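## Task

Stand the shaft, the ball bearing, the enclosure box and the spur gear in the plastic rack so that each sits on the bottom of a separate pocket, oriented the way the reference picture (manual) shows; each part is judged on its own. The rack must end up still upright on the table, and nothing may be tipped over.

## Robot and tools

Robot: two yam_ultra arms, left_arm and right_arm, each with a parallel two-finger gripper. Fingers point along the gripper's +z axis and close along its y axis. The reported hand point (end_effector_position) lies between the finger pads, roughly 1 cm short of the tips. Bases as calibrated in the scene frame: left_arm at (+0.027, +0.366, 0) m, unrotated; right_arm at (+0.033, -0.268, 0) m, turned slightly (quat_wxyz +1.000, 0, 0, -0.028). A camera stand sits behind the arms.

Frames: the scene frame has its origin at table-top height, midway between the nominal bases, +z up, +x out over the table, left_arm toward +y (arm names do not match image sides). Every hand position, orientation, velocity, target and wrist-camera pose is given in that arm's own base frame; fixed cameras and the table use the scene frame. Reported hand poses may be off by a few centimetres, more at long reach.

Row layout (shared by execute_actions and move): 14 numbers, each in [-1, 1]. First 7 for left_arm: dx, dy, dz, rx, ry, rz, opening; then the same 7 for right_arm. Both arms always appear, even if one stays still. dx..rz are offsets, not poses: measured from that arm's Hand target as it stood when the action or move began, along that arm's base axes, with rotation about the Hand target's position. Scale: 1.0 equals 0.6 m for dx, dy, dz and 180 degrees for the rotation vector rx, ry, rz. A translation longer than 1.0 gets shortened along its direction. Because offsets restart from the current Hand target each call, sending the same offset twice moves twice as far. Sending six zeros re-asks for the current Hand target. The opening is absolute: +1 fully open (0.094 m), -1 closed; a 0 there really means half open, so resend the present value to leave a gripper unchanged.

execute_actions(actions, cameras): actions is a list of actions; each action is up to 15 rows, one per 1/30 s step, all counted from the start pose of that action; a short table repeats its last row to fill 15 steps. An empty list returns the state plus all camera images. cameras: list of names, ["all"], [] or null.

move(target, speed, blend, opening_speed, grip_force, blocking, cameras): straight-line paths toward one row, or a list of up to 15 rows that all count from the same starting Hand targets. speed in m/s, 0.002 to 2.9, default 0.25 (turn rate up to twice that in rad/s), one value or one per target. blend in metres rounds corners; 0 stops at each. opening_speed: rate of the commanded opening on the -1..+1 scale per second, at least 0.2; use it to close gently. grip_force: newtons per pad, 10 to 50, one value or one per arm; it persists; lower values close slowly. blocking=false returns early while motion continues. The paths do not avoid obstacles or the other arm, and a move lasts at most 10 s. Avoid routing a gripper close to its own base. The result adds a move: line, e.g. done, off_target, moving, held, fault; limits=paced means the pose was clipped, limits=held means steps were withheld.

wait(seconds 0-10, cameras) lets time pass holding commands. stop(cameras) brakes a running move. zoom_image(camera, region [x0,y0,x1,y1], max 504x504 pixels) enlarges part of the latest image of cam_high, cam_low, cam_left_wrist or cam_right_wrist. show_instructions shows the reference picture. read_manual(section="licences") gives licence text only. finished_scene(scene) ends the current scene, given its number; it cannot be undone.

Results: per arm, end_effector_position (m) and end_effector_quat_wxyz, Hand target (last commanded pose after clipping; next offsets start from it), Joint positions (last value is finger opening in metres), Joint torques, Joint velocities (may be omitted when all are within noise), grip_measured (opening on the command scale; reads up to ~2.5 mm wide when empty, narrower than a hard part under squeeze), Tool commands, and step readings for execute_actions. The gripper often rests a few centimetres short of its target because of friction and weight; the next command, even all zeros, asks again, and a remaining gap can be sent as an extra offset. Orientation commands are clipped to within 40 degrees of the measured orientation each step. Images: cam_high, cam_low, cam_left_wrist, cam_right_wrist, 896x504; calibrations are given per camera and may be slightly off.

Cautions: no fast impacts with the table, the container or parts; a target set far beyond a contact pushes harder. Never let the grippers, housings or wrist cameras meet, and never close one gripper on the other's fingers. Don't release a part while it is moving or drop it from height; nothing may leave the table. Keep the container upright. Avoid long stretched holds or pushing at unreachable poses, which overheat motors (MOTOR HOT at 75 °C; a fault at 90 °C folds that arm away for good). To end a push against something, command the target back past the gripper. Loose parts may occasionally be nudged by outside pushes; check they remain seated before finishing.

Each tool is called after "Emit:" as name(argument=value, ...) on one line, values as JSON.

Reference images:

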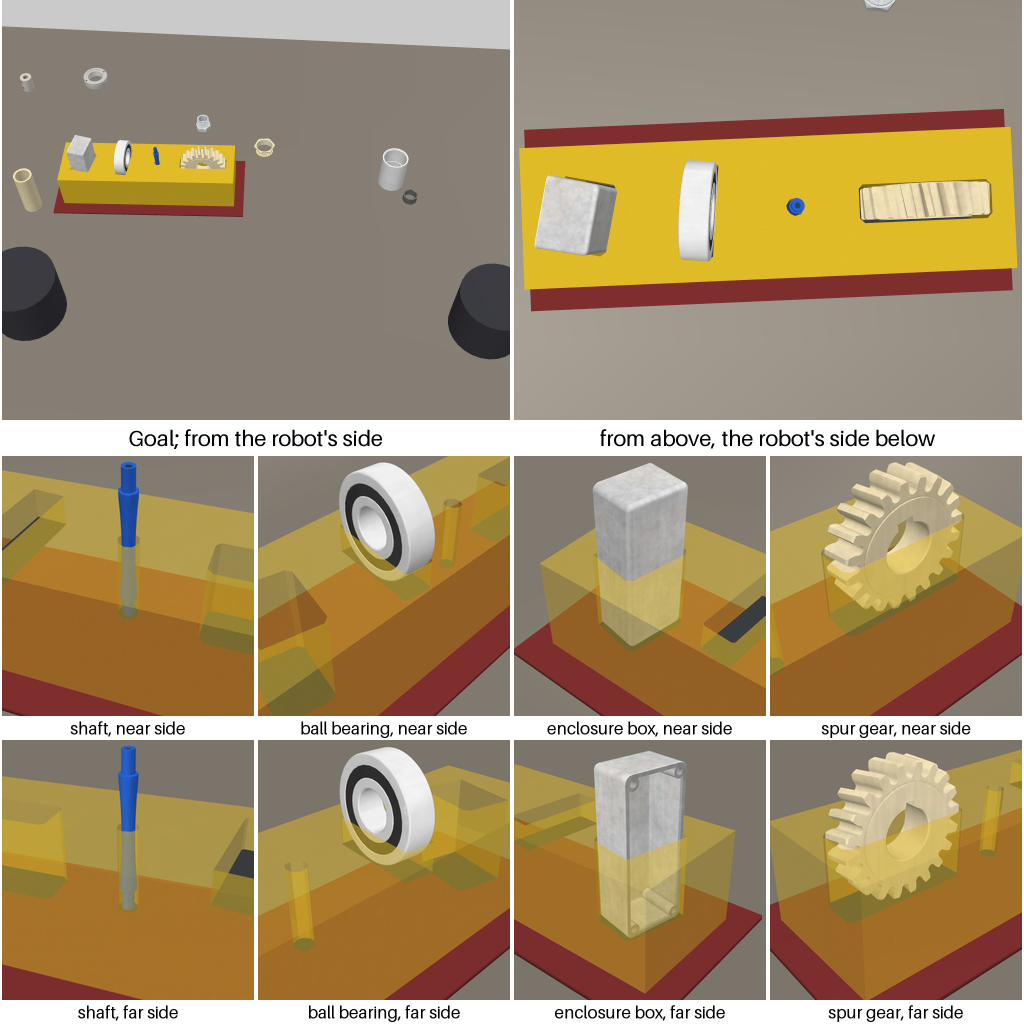

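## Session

Emit:
execute_actions(actions=[])

Emit:
show_instructions()

Scene clock: 0.00 s.
left_arm: end_effector_position=(+0.4030, -0.0001, +0.1110) grip_measured=+1.000 end_effector_quat_wxyz=(+0.607, +0.010, +0.794, -0.031) | right_arm: end_effector_position=(+0.3901, -0.0491, +0.1243) grip_measured=+1.000 end_effector_quat_wxyz=(+0.617, +0.118, +0.772, -0.097)
Joint positions: left_arm=[0.043 1.556 0.36 0.93 0.102 -0.011 0.094] | right_arm=[0.014 1.505 0.338 0.934 0.314 0.069 0.094]
Joint velocities: within noise
Joint torques (N m): no reading
Heat: left arm: 33 °C; right arm: 36 °C.
Hand target: left_arm +0.4034, -0.0001, +0.1117; +0.607, +0.010, +0.794, -0.031 | right_arm +0.3900, -0.0494, +0.1234; +0.614, +0.118, +0.774, -0.098
Tool commands: left_gripper/opening=+1.0 right_gripper/opening=+1.0
camera_calibration:
cam_left_wrist: T_world_to_cam=[[-0.0496201, -0.998157, 0.0349482, 0.0169839], [-0.648871, 0.00561612, -0.760878, 0.385516], [0.759279, -0.0604317, -0.647954, -0.144813], [0, 0, 0, 1]] pos_world=[0.360946, 0.00603624, 0.198905]
cam_right_wrist: T_world_to_cam=[[-0.291023, -0.956656, -0.0106934, 0.0688437], [-0.582165, 0.185947, -0.791522, 0.37103], [0.759203, -0.224126, -0.611047, -0.143093], [0, 0, 0, 1]] pos_world=[0.344673, -0.035203, 0.206978]

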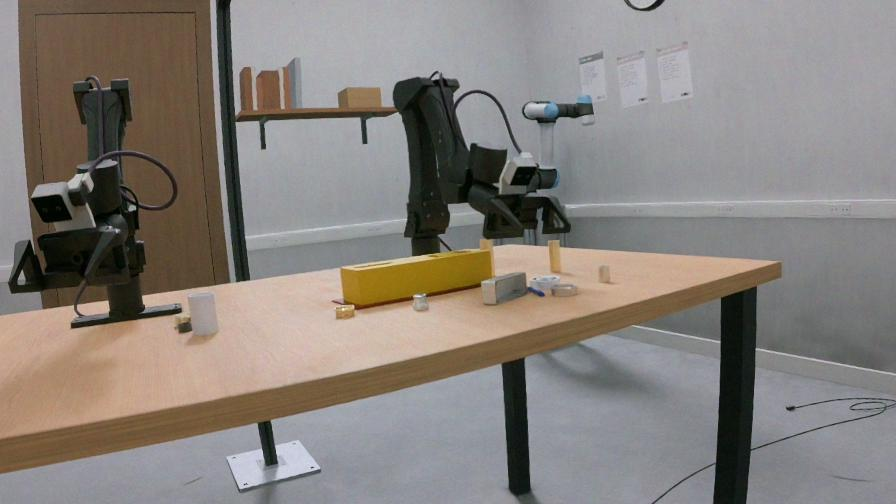

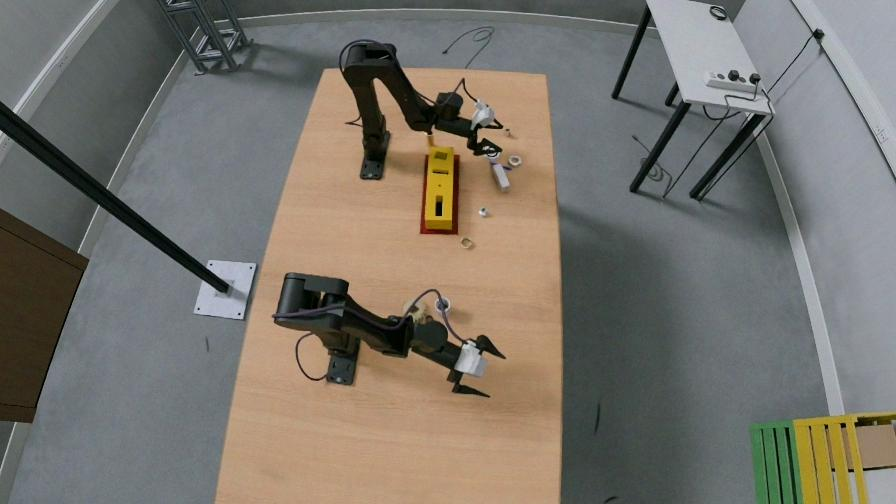

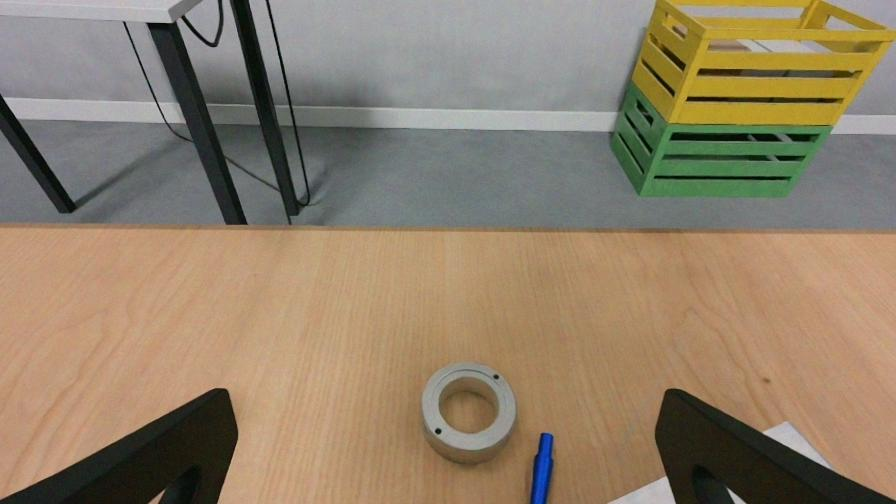

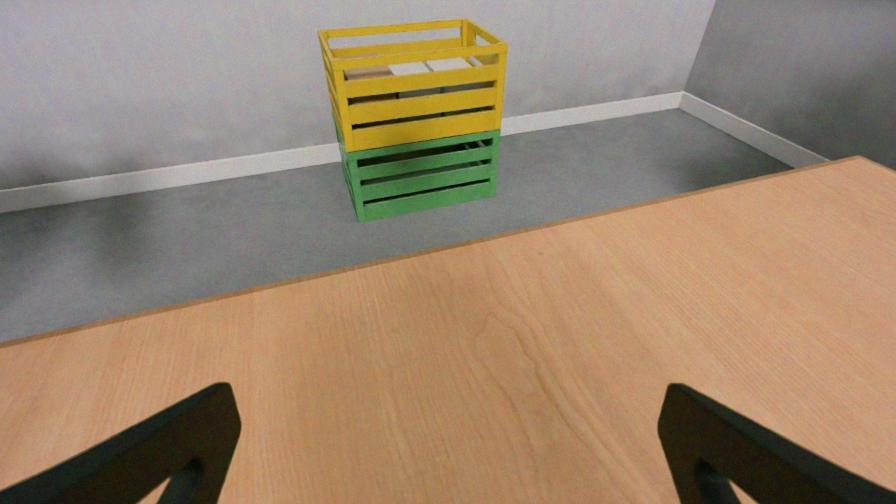

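Reference images for this scene: manual.

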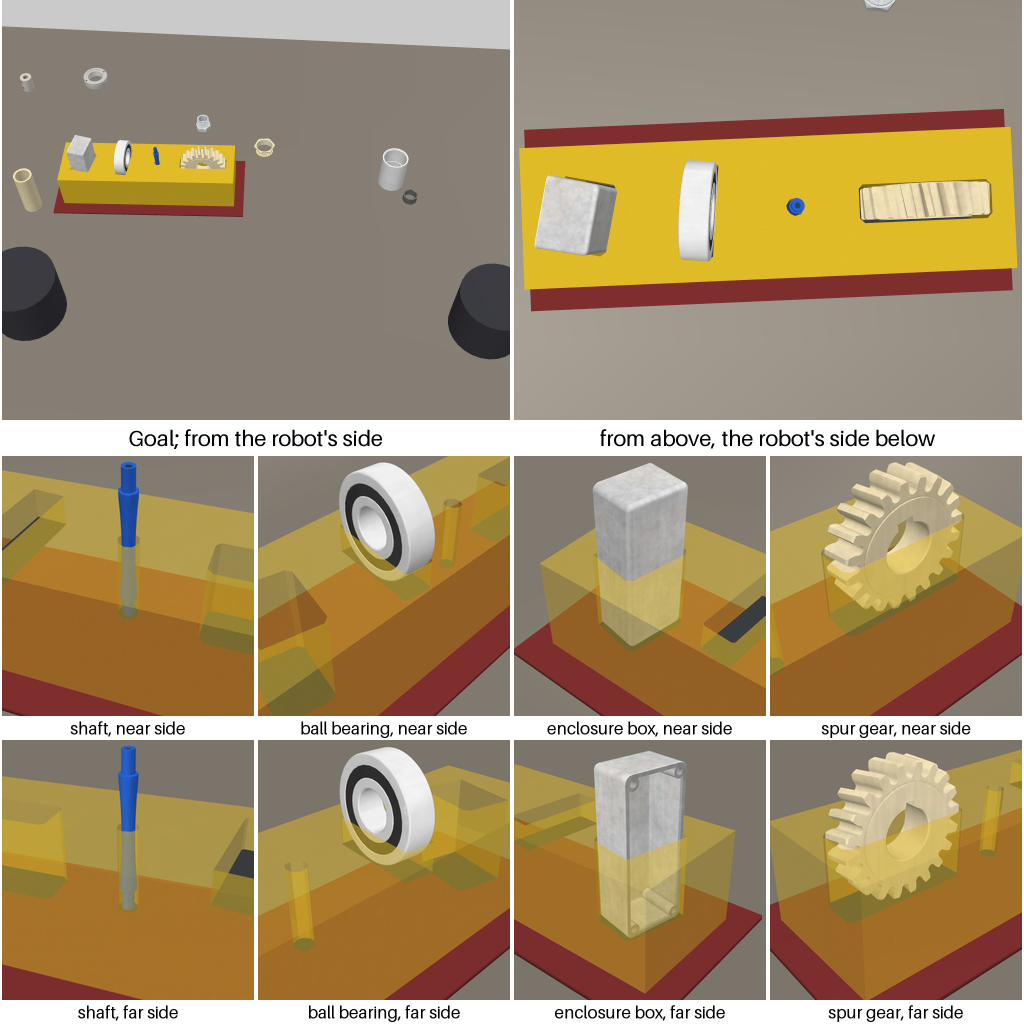

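Emit:
zoom_image(camera="cam_low", region=[390, 110, 550, 270])

Emit:
zoom_image(camera="cam_low", region=[380, 240, 520, 380])

Emit:
zoom_image(camera="cam_high", region=[320, 220, 640, 340])

Emit:
zoom_image(camera="cam_high", region=[140, 270, 260, 350])

Scaled by 3.150 from the camera's 896x504 image, which has a finer 1280x720 frame.

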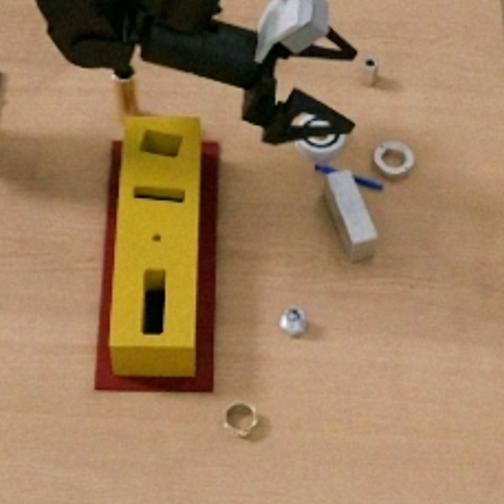

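Scaled by 3.600 from the camera's 896x504 image, which has a finer 1280x720 frame.

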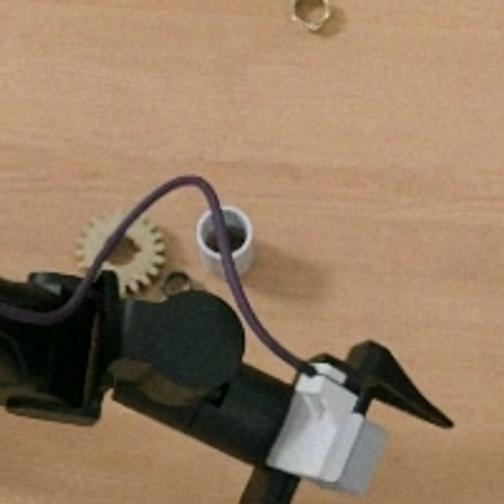

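Scaled by 1.575 from the camera's 896x504 image, which has a finer 1280x720 frame.

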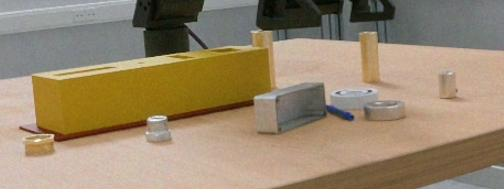

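Scaled by 4.200 from the camera's 896x504 image, which has a finer 1280x720 frame.

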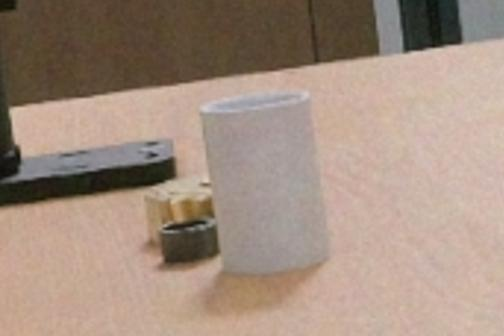

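Emit:
move(target=[[-0.03,-0.02,0.12,0,0,0,1, -0.06,0.05,0.11,0,0,0,1],[-0.1057,-0.0498,0.1805,0.0341,0.3311,-0.0159,1, -0.3417,0.3407,0.111,-0.0751,0.3905,0.2783,1]], speed=0.35, blend=0.03, cameras=["all"])

Scene clock: 320.77 s.
left_arm: end_effector_position=(+0.3387, -0.0286, +0.2185) grip_measured=+1.000 end_effector_quat_wxyz=(+0.133, +0.040, +0.990, -0.009) | right_arm: end_effector_position=(+0.1855, +0.1518, +0.1838) grip_measured=+1.000 end_effector_quat_wxyz=(+0.065, -0.335, +0.940, +0.020)
Joint positions: left_arm=[-0.083 1.624 1.698 -1.378 0.007 -0.004 0.094] | right_arm=[0.685 1.341 1.327 -1.42 0.005 0 0.094]
Joint torques (N m): left_arm=[-0.75 -6.54 7.5 0.38 -0.06 -0.05] | right_arm=[0.72 -3.64 10.24 0.15 -0.06 -0.05]
Heat: left arm: 35 °C; right arm: 41 °C.
Hand target: left_arm +0.3400, -0.0301, +0.2200; +0.130, +0.043, +0.991, -0.006 | right_arm +0.1850, +0.1551, +0.1900; +0.065, -0.341, +0.937, +0.024
Off the commanded pose: left_arm 0.002 m, 1 deg | right_arm 0.007 m, 1 deg.
move: done
camera_calibration:
cam_left_wrist: T_world_to_cam=[[-0.0819442, -0.996629, 0.00391317, -0.000661032], [-0.981632, 0.0813886, 0.172551, 0.336734], [-0.172288, 0.0102983, -0.984993, 0.363166], [0, 0, 0, 1]] pos_world=[0.393064, -0.0318051, 0.299615]
cam_right_wrist: T_world_to_cam=[[0.624691, -0.780794, -0.011032, 0.00562725], [-0.744097, -0.599496, 0.294829, 0.21123], [-0.236815, -0.175968, -0.955486, 0.334291], [0, 0, 0, 1]] pos_world=[0.232825, 0.18985, 0.257196]

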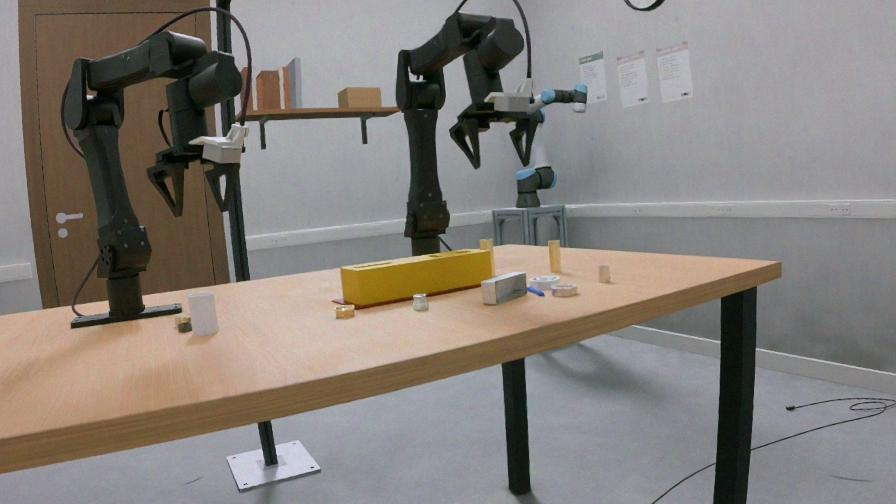

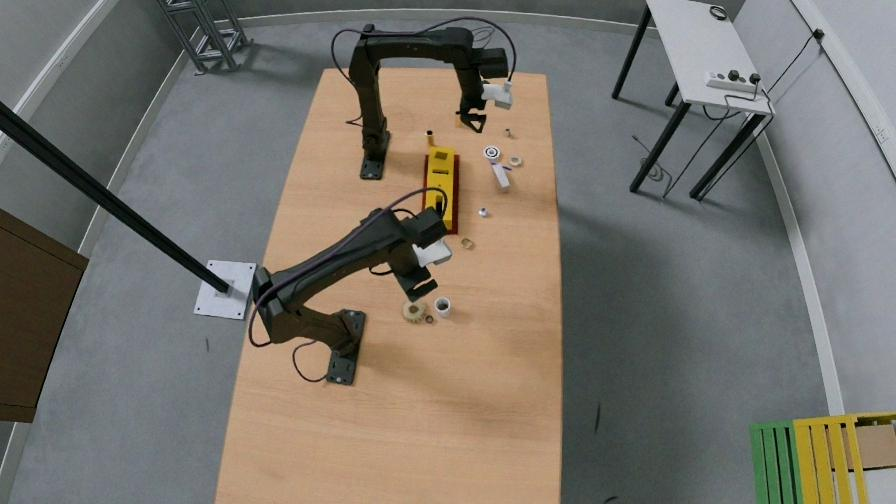

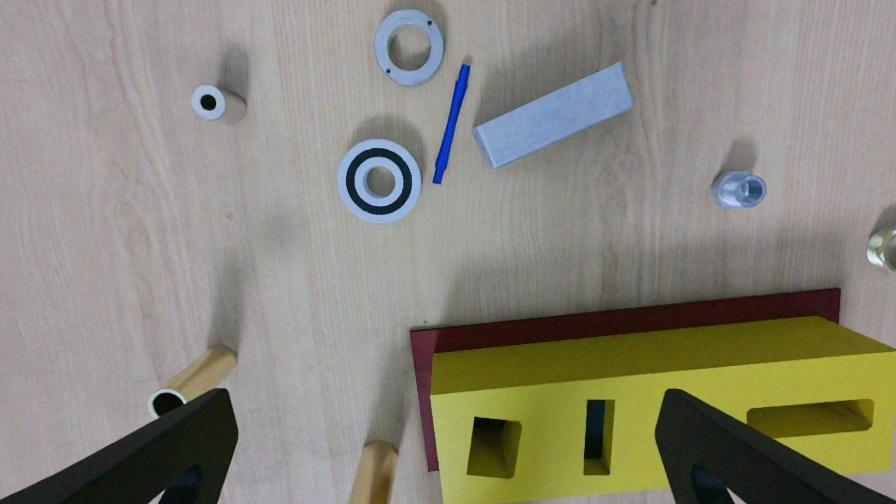

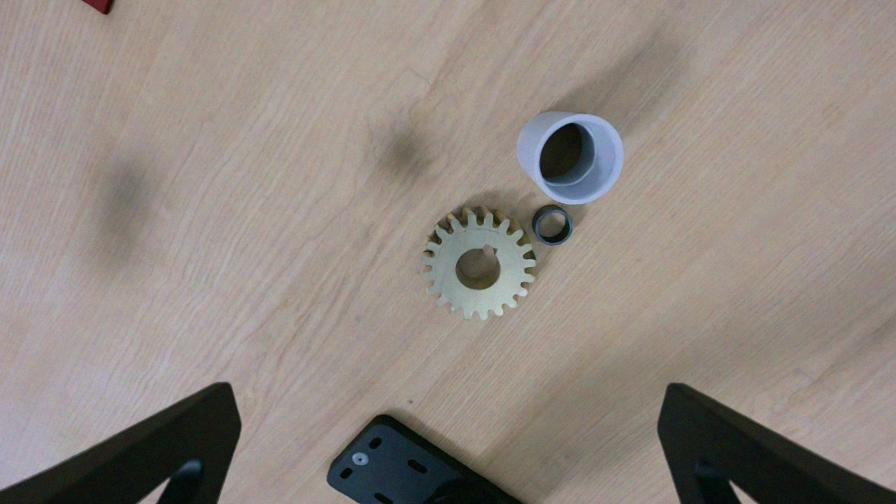

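Emit:
zoom_image(camera="cam_left_wrist", region=[400, 50, 520, 200])

Emit:
zoom_image(camera="cam_right_wrist", region=[400, 180, 600, 340])

Emit:
zoom_image(camera="cam_left_wrist", region=[400, 290, 896, 504])

Scaled by 3.360 from the camera's 896x504 image, which has a finer 1280x720 frame.

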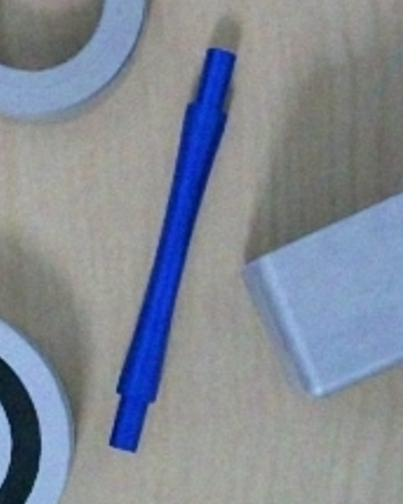

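Scaled by 2.520 from the camera's 896x504 image, which has a finer 1280x720 frame.

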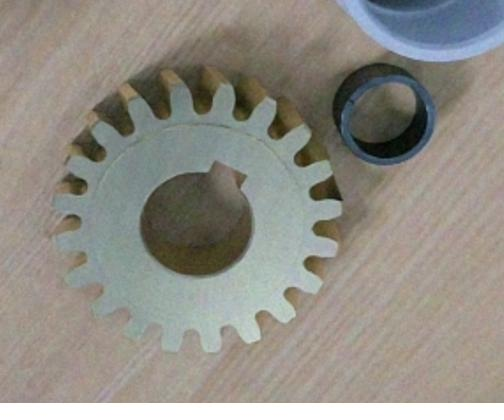

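Scaled by 1.016 from the camera's 896x504 image, which has a finer 1280x720 frame.

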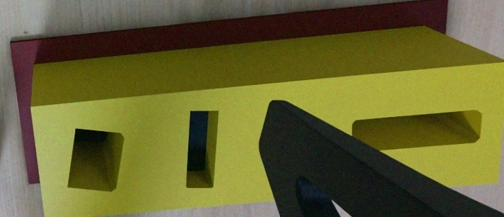

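Emit:
move(target=[[0.1375,-0.1447,-0.1833,0.0719,0.0924,-0.3608,0.0, 0.12,-0.0318,-0.1,-0.0249,0.0366,-0.0666,0.7],[0.1375,-0.1447,-0.1833,0.0719,0.0924,-0.3608,0.0, 0.12,-0.0318,-0.2417,-0.0249,0.0366,-0.0666,0.7]], speed=[0.25,0.12], blend=0.01, cameras=["all"])

Scene clock: 680.23 s.
left_arm: end_effector_position=(+0.4229, -0.1152, +0.1138) grip_measured=+0.002 end_effector_quat_wxyz=(-0.020, +0.573, +0.819, +0.029) | right_arm: end_effector_position=(+0.2570, +0.1382, +0.0529) grip_measured=+0.703 end_effector_quat_wxyz=(+0.005, -0.248, +0.969, +0.001)
Joint positions: left_arm=[-0.296 2.298 2.25 -1.542 -0.068 0.924 0.047] | right_arm=[0.49 1.683 1.13 -1.008 0.001 -0.011 0.08]
Joint torques (N m): left_arm=[-0.47 -12.31 7.05 -0.24 -0.07 0.03] | right_arm=[-0.55 -6.43 5.6 0.27 0.02 0.07]
Heat: left arm: 38 °C; right arm: 47 °C.
Hand target: left_arm +0.4226, -0.1168, +0.1100; -0.036, +0.577, +0.815, +0.026 | right_arm +0.2570, +0.1361, +0.0450; +0.000, -0.242, +0.970, +0.000
Off the commanded pose: left_arm 0.004 m, 2 deg | right_arm 0.008 m, 1 deg.
joint sent to its limit (left arm) — joint 4 (wrist pitch), lower limit. The joint targets still meet the commanded pose.
move: done
camera_calibration:
cam_left_wrist: T_world_to_cam=[[-0.939717, -0.340715, -0.0290711, 0.362486], [-0.311351, 0.81737, 0.484735, 0.210303], [-0.141394, 0.464565, -0.874178, 0.301991], [0, 0, 0, 1]] pos_world=[0.448812, -0.188685, 0.172591]
cam_right_wrist: T_world_to_cam=[[0.469627, -0.882758, -0.0137236, 0.00297228], [-0.8013, -0.432714, 0.41313, 0.280289], [-0.370632, -0.18302, -0.910569, 0.256722], [0, 0, 0, 1]] pos_world=[0.318349, 0.170894, 0.118008]

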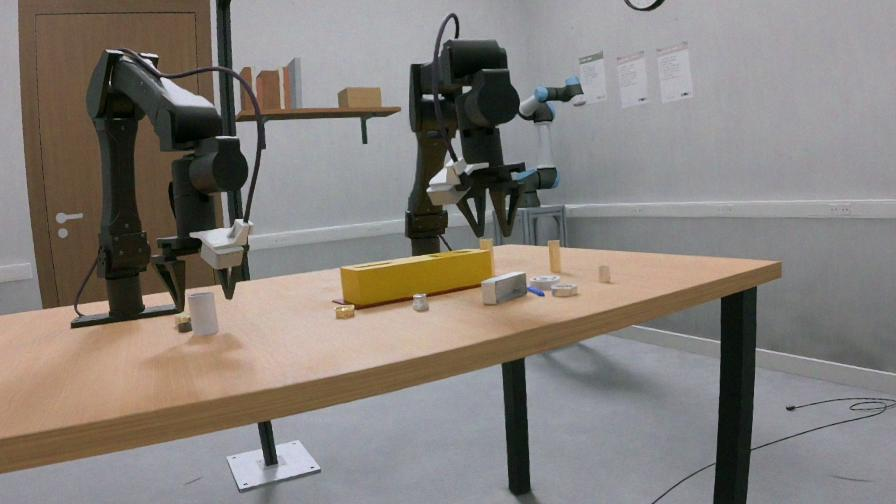

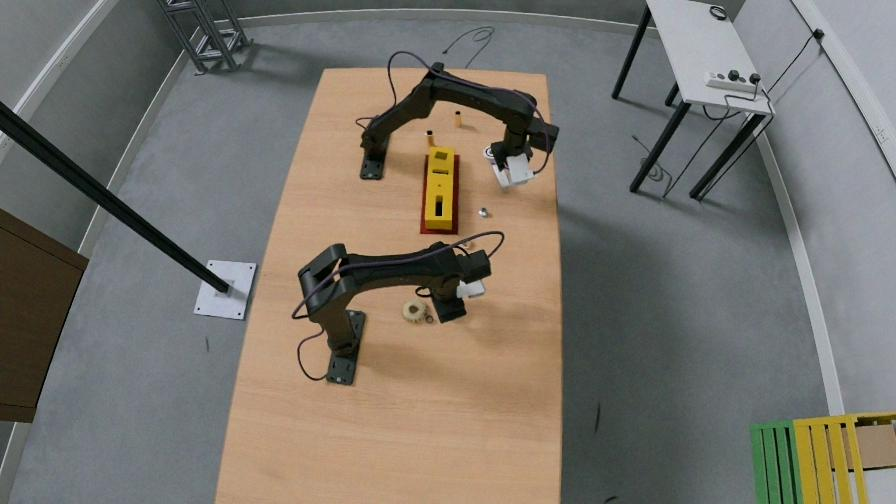

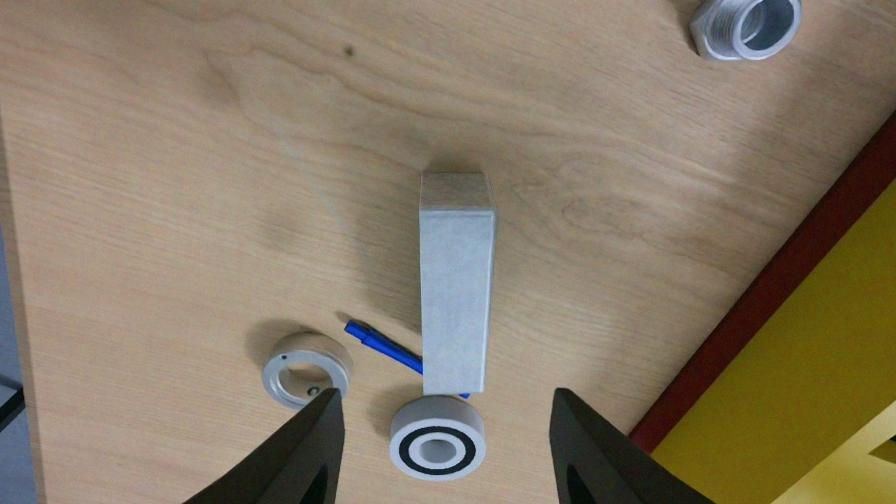

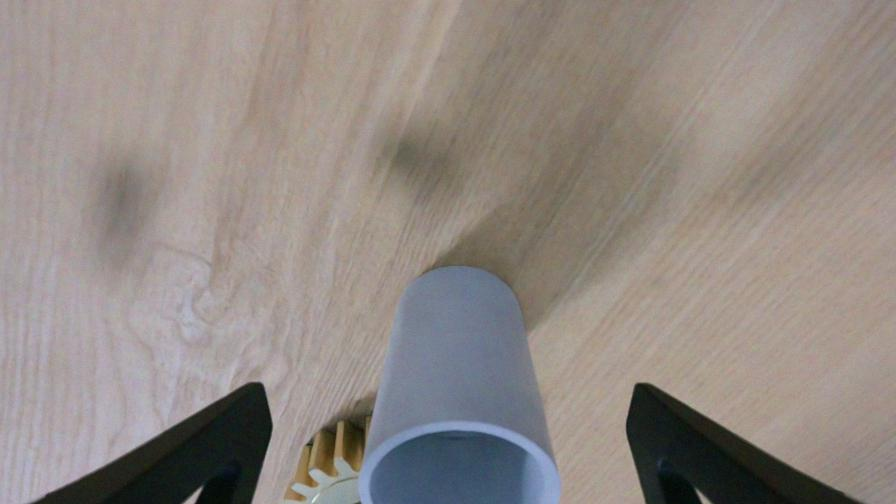

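Emit:
move(target=[[0,0,-0.145,0,0,0,0.0, 0,0,0,0,0,0,-0.2]], speed=0.15, opening_speed=0.7, grip_force=[50, 20], cameras=["cam_left_wrist","cam_right_wrist"])

Scene clock: 749.83 s.
left_arm: end_effector_position=(+0.4241, -0.1155, +0.0346) grip_measured=+0.002 end_effector_quat_wxyz=(-0.027, +0.573, +0.819, +0.027) | right_arm: end_effector_position=(+0.2571, +0.1382, +0.0529) grip_measured=-0.170 end_effector_quat_wxyz=(+0.005, -0.248, +0.969, +0.001)
Joint positions: left_arm=[-0.296 2.308 1.951 -1.248 -0.068 0.924 0.047] | right_arm=[0.49 1.683 1.13 -1.008 0.001 -0.011 0.039]
Joint torques (N m): left_arm=[-0.47 -12.48 4.82 0.07 -0.06 0.02] | right_arm=[-0.62 -6.49 5.53 0.33 0.01 0.08]
Heat: left arm: 40 °C; right arm: 43 °C.
Hand target: left_arm +0.4225, -0.1168, +0.0231; -0.036, +0.577, +0.815, +0.026 | right_arm +0.2570, +0.1361, +0.0450; +0.000, -0.242, +0.970, +0.000
Off the commanded pose: left_arm 0.012 m, 1 deg | right_arm 0.008 m, 1 deg.
grip_force (N): 50, 20
move: off_target (left_arm)
camera_calibration:
cam_left_wrist: T_world_to_cam=[[-0.940035, -0.340621, -0.0176246, 0.360916], [-0.304597, 0.815121, 0.492746, 0.245871], [-0.153473, 0.468567, -0.869995, 0.238592], [0, 0, 0, 1]] pos_world=[0.450783, -0.189276, 0.092783]
cam_right_wrist: T_world_to_cam=[[0.469652, -0.882744, -0.0137734, 0.00305596], [-0.80143, -0.43283, 0.412757, 0.280437], [-0.37032, -0.182814, -0.910737, 0.256625], [0, 0, 0, 1]] pos_world=[0.318349, 0.170994, 0.118008]
Images, in order (width x height): cam_left_wrist 896x504, cam_right_wrist 896x504.

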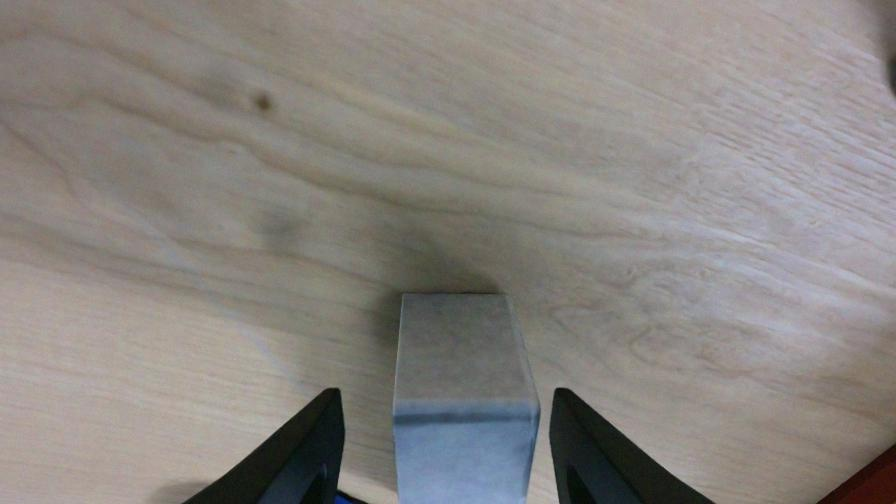

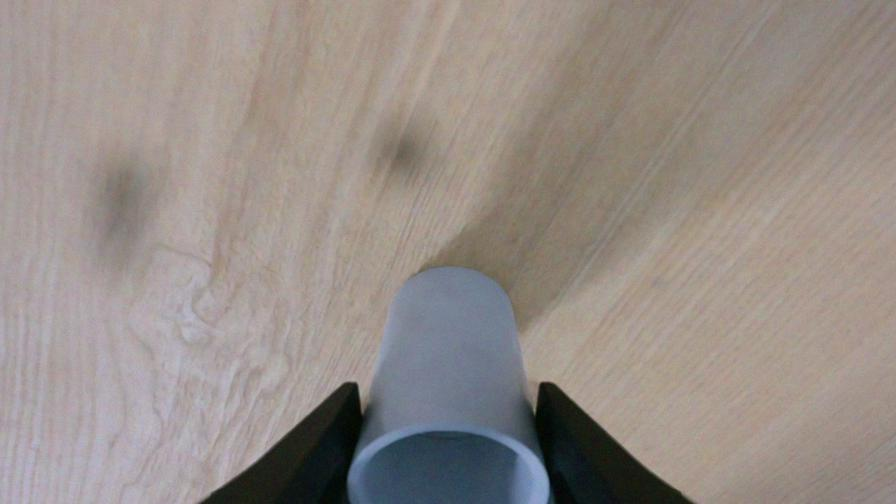

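Emit:
move(target=[[0,0,-0.0175,0,0,0,0.0, 0,0,0.1333,0,0,0,-0.2],[0,0,-0.0175,0,0,0,-0.7, 0.0717,-0.4269,0.1333,0,0,-0.2778,-0.2],[0,0,0.18,0,0,0,-0.7, 0.0717,-0.4269,0.003,0,0,-0.2778,-0.2]], speed=[0.15, 0.28, 0.15], opening_speed=0.9, cameras=["cam_left_wrist","cam_right_wrist"])

Scene clock: 785.50 s.
left_arm: end_effector_position=(+0.4244, -0.1155, +0.1131) grip_measured=-0.455 end_effector_quat_wxyz=(-0.019, +0.574, +0.818, +0.030) | right_arm: end_effector_position=(+0.3010, -0.1202, +0.0556) grip_measured=-0.171 end_effector_quat_wxyz=(+0.006, +0.187, +0.982, -0.002)
Joint positions: left_arm=[-0.296 2.303 2.255 -1.54 -0.068 0.927 0.026] | right_arm=[-0.382 1.796 1.275 -1.039 0.001 -0.006 0.039]
Joint torques (N m): left_arm=[-0.5 -17.55 6.5 -0.24 -0.06 0.03] | right_arm=[-0.08 -7.54 5.67 0.32 0.02 0.08]
Heat: left arm: 38 °C; right arm: 43 °C.
Hand target: left_arm +0.4224, -0.1168, +0.1310; -0.036, +0.577, +0.815, +0.026 | right_arm +0.3000, -0.1202, +0.0469; +0.000, +0.191, +0.982, +0.000
Off the commanded pose: left_arm 0.018 m, 2 deg | right_arm 0.009 m, 1 deg.
joint sent to its limit (left arm) — joint 4 (wrist pitch), lower limit. The joint targets are off in orientation, not in position.
grip_force (N): 50, 20
move: off_target (left_arm); target 2's new opening was sent with left_arm's hand 0.016 m and 2 deg from that target
camera_calibration:
cam_left_wrist: T_world_to_cam=[[-0.940698, -0.337816, -0.0311122, 0.364708], [-0.309874, 0.818304, 0.484104, 0.210885], [-0.138079, 0.465036, -0.874457, 0.300455], [0, 0, 0, 1]] pos_world=[0.449914, -0.189086, 0.171992]
cam_right_wrist: T_world_to_cam=[[-0.379059, -0.925269, -0.013832, 0.00466496], [-0.845539, 0.340245, 0.411457, 0.308864], [-0.376002, 0.167662, -0.911324, 0.272051], [0, 0, 0, 1]] pos_world=[0.365217, -0.146386, 0.120906]
Images, in order (width x height): cam_left_wrist 896x504, cam_right_wrist 896x504.

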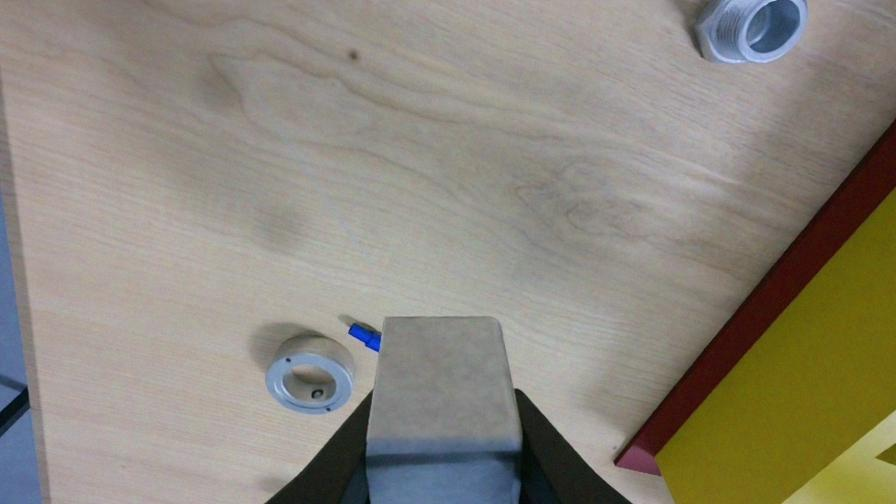

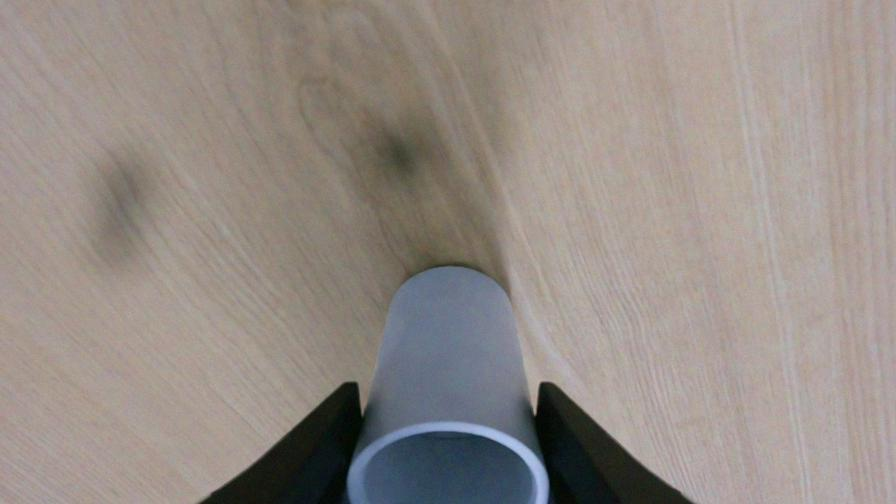

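Emit:
move(target=[[0.0693,-0.0120,0.0567,-0.3244,-0.3499,0.2510,-0.7, 0,0,-0.01,0,0,0,-0.2],[0.0693,-0.0120,0.0567,-0.3244,-0.3499,0.2510,-0.7, 0,0,-0.01,0,0,0,0.6],[0.0693,-0.0120,-0.0717,-0.3244,-0.3499,0.2510,-0.7, 0,0,0.2,0,0,0,0.6]], speed=[0.35, 0.2, 0.13], opening_speed=0.9, cameras=["all"])

Scene clock: 869.57 s.
left_arm: end_effector_position=(+0.4662, -0.1217, +0.0926) grip_measured=-0.455 end_effector_quat_wxyz=(+0.624, +0.102, +0.771, -0.081) | right_arm: end_effector_position=(+0.2997, -0.1196, +0.1585) grip_measured=+0.597 end_effector_quat_wxyz=(-0.007, +0.188, +0.982, +0.001)
Joint positions: left_arm=[-0.256 1.935 0.632 1.094 0.005 0.004 0.026] | right_arm=[-0.382 1.785 1.673 -1.473 0.001 -0.005 0.075]
Joint torques (N m): left_arm=[-0.72 -7.99 3.77 2.2 -0.04 -0.07] | right_arm=[-0.03 -9.69 9.43 -0.03 0.03 0.05]
Heat: left arm: 40 °C; right arm: 42 °C.
Hand target: left_arm +0.4641, -0.1241, +0.0880; +0.624, +0.102, +0.770, -0.082 | right_arm +0.2999, -0.1202, +0.1668; +0.000, +0.191, +0.982, +0.000
Off the commanded pose: left_arm 0.006 m, 0 deg | right_arm 0.008 m, 1 deg.
grip_force (N): 50, 20
move: done; target 2's new opening was sent with right_arm's hand 0.013 m and 1 deg from that target
camera_calibration:
cam_left_wrist: T_world_to_cam=[[-0.255166, -0.966886, -0.00471384, 0.00269837], [-0.584575, 0.158152, -0.795776, 0.405094], [0.77017, -0.200299, -0.605572, -0.238041], [0, 0, 0, 1]] pos_world=[0.420829, -0.109137, 0.178226]
cam_right_wrist: T_world_to_cam=[[-0.380036, -0.924871, -0.0136043, 0.00641236], [-0.83558, 0.336964, 0.433891, 0.258371], [-0.396709, 0.176262, -0.900863, 0.370806], [0, 0, 0, 1]] pos_world=[0.365429, -0.14649, 0.222028]

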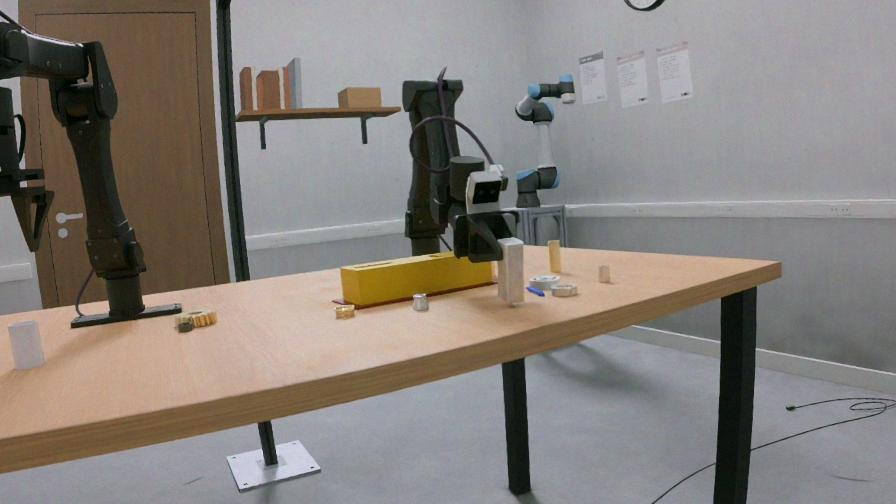

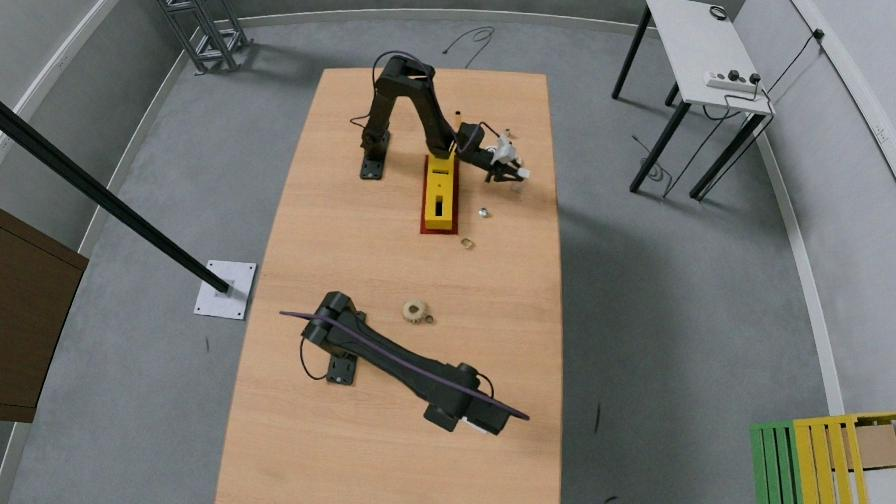

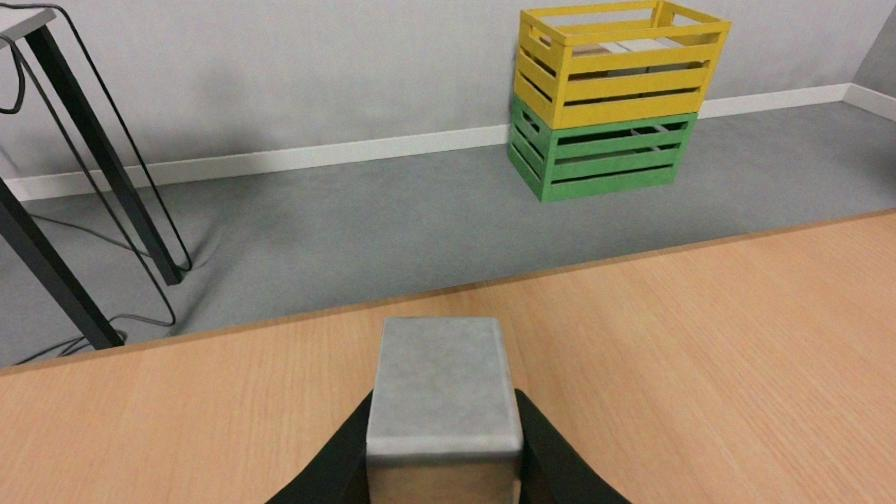

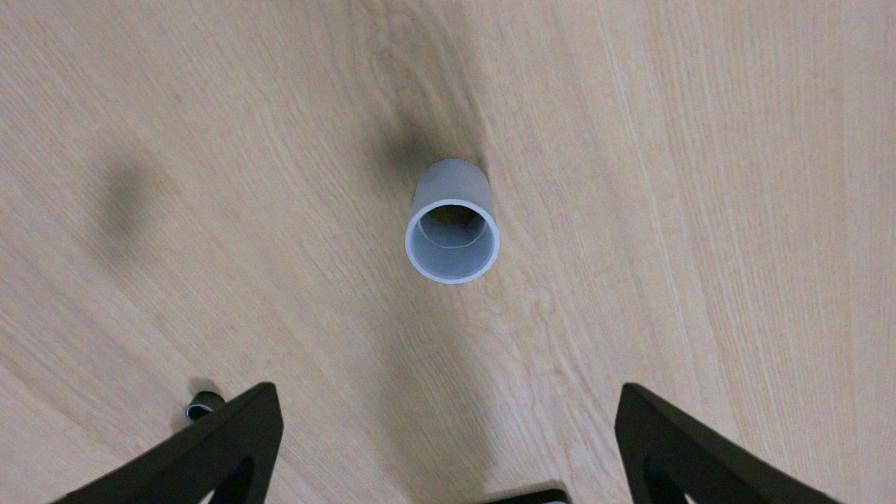

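Emit:
move(target=[0,0,-0.03,0,0,0,-0.7, -0.1973,0.4115,-0.0780,0.0094,0.0667,0.1551,0.6], speed=0.2, grip_force=[14, 20], cameras=["cam_high","cam_left_wrist","cam_right_wrist"])

Scene clock: 900.10 s.
left_arm: end_effector_position=(+0.4690, -0.1223, +0.0838) grip_measured=-0.437 end_effector_quat_wxyz=(+0.636, +0.101, +0.761, -0.082) | right_arm: end_effector_position=(+0.1819, +0.1250, +0.1274) grip_measured=+0.597 end_effector_quat_wxyz=(-0.098, -0.054, +0.994, -0.004)
Joint positions: left_arm=[-0.256 2.01 0.632 1.199 0.004 0.004 0.026] | right_arm=[0.53 1.544 1.267 -1.473 -0.082 0.415 0.075]
Joint torques (N m): left_arm=[-0.7 -7.77 3.07 2 -0.03 -0.07] | right_arm=[0.36 -4.75 5.3 -0.04 -0.07 0.09]
Heat: left arm: 39 °C; right arm: 46 °C.
Hand target: left_arm +0.4641, -0.1241, +0.0701; +0.624, +0.102, +0.770, -0.082 | right_arm +0.1816, +0.1267, +0.1200; -0.104, -0.052, +0.993, -0.006
Off the commanded pose: left_arm 0.015 m, 2 deg | right_arm 0.008 m, 1 deg.
grip_force (N): 14, 20
move: off_target (left_arm)
camera_calibration:
cam_left_wrist: T_world_to_cam=[[-0.254305, -0.967111, -0.00494909, 0.00238039], [-0.560866, 0.151646, -0.8139, 0.389465], [0.787883, -0.204203, -0.580984, -0.256468], [0, 0, 0, 1]] pos_world=[0.42111, -0.10913, 0.167993]
cam_right_wrist: T_world_to_cam=[[0.0931942, -0.995553, -0.0137752, 0.110239], [-0.802295, -0.083282, 0.59109, 0.117455], [-0.589609, -0.0440344, -0.806488, 0.303639], [0, 0, 0, 1]] pos_world=[0.262988, 0.132901, 0.176973]
Images, in order (width x height): cam_high 896x504, cam_left_wrist 896x504, cam_right_wrist 896x504.

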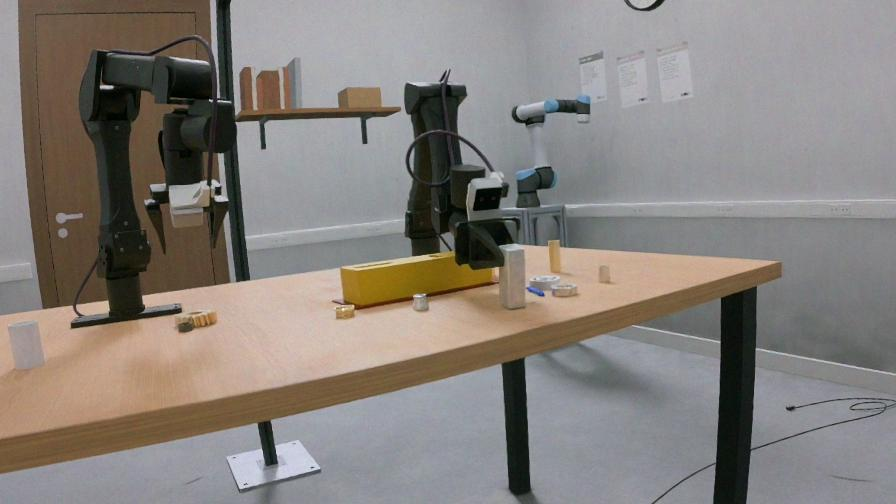

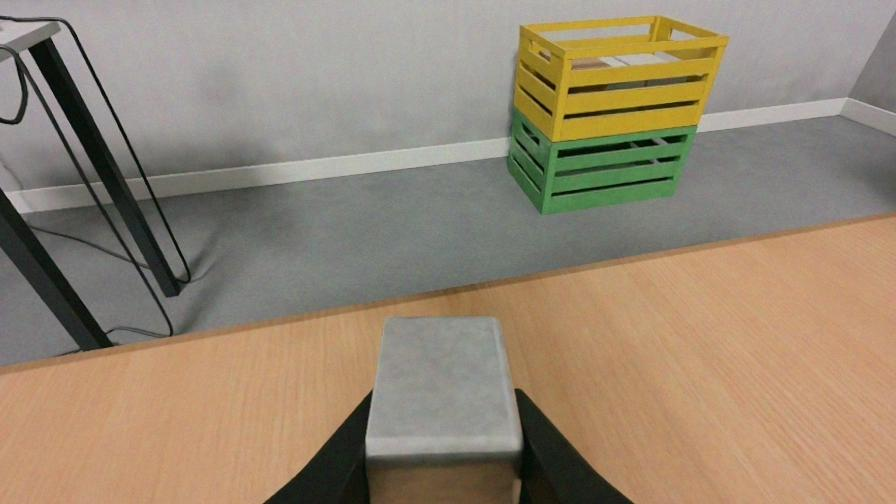

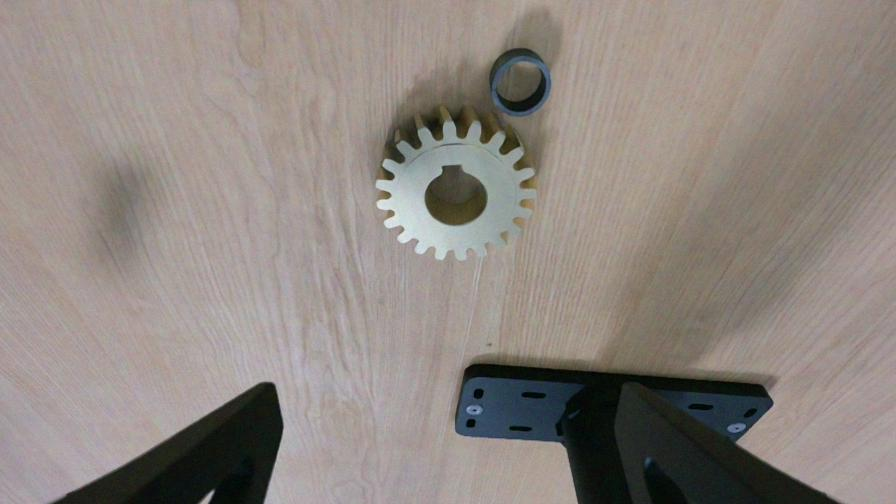

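Emit:
zoom_image(camera="cam_high", region=[430, 210, 630, 330])

Scaled by 2.520 from the camera's 896x504 image, which has a finer 1280x720 frame.

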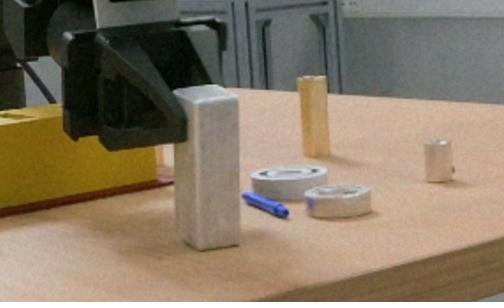

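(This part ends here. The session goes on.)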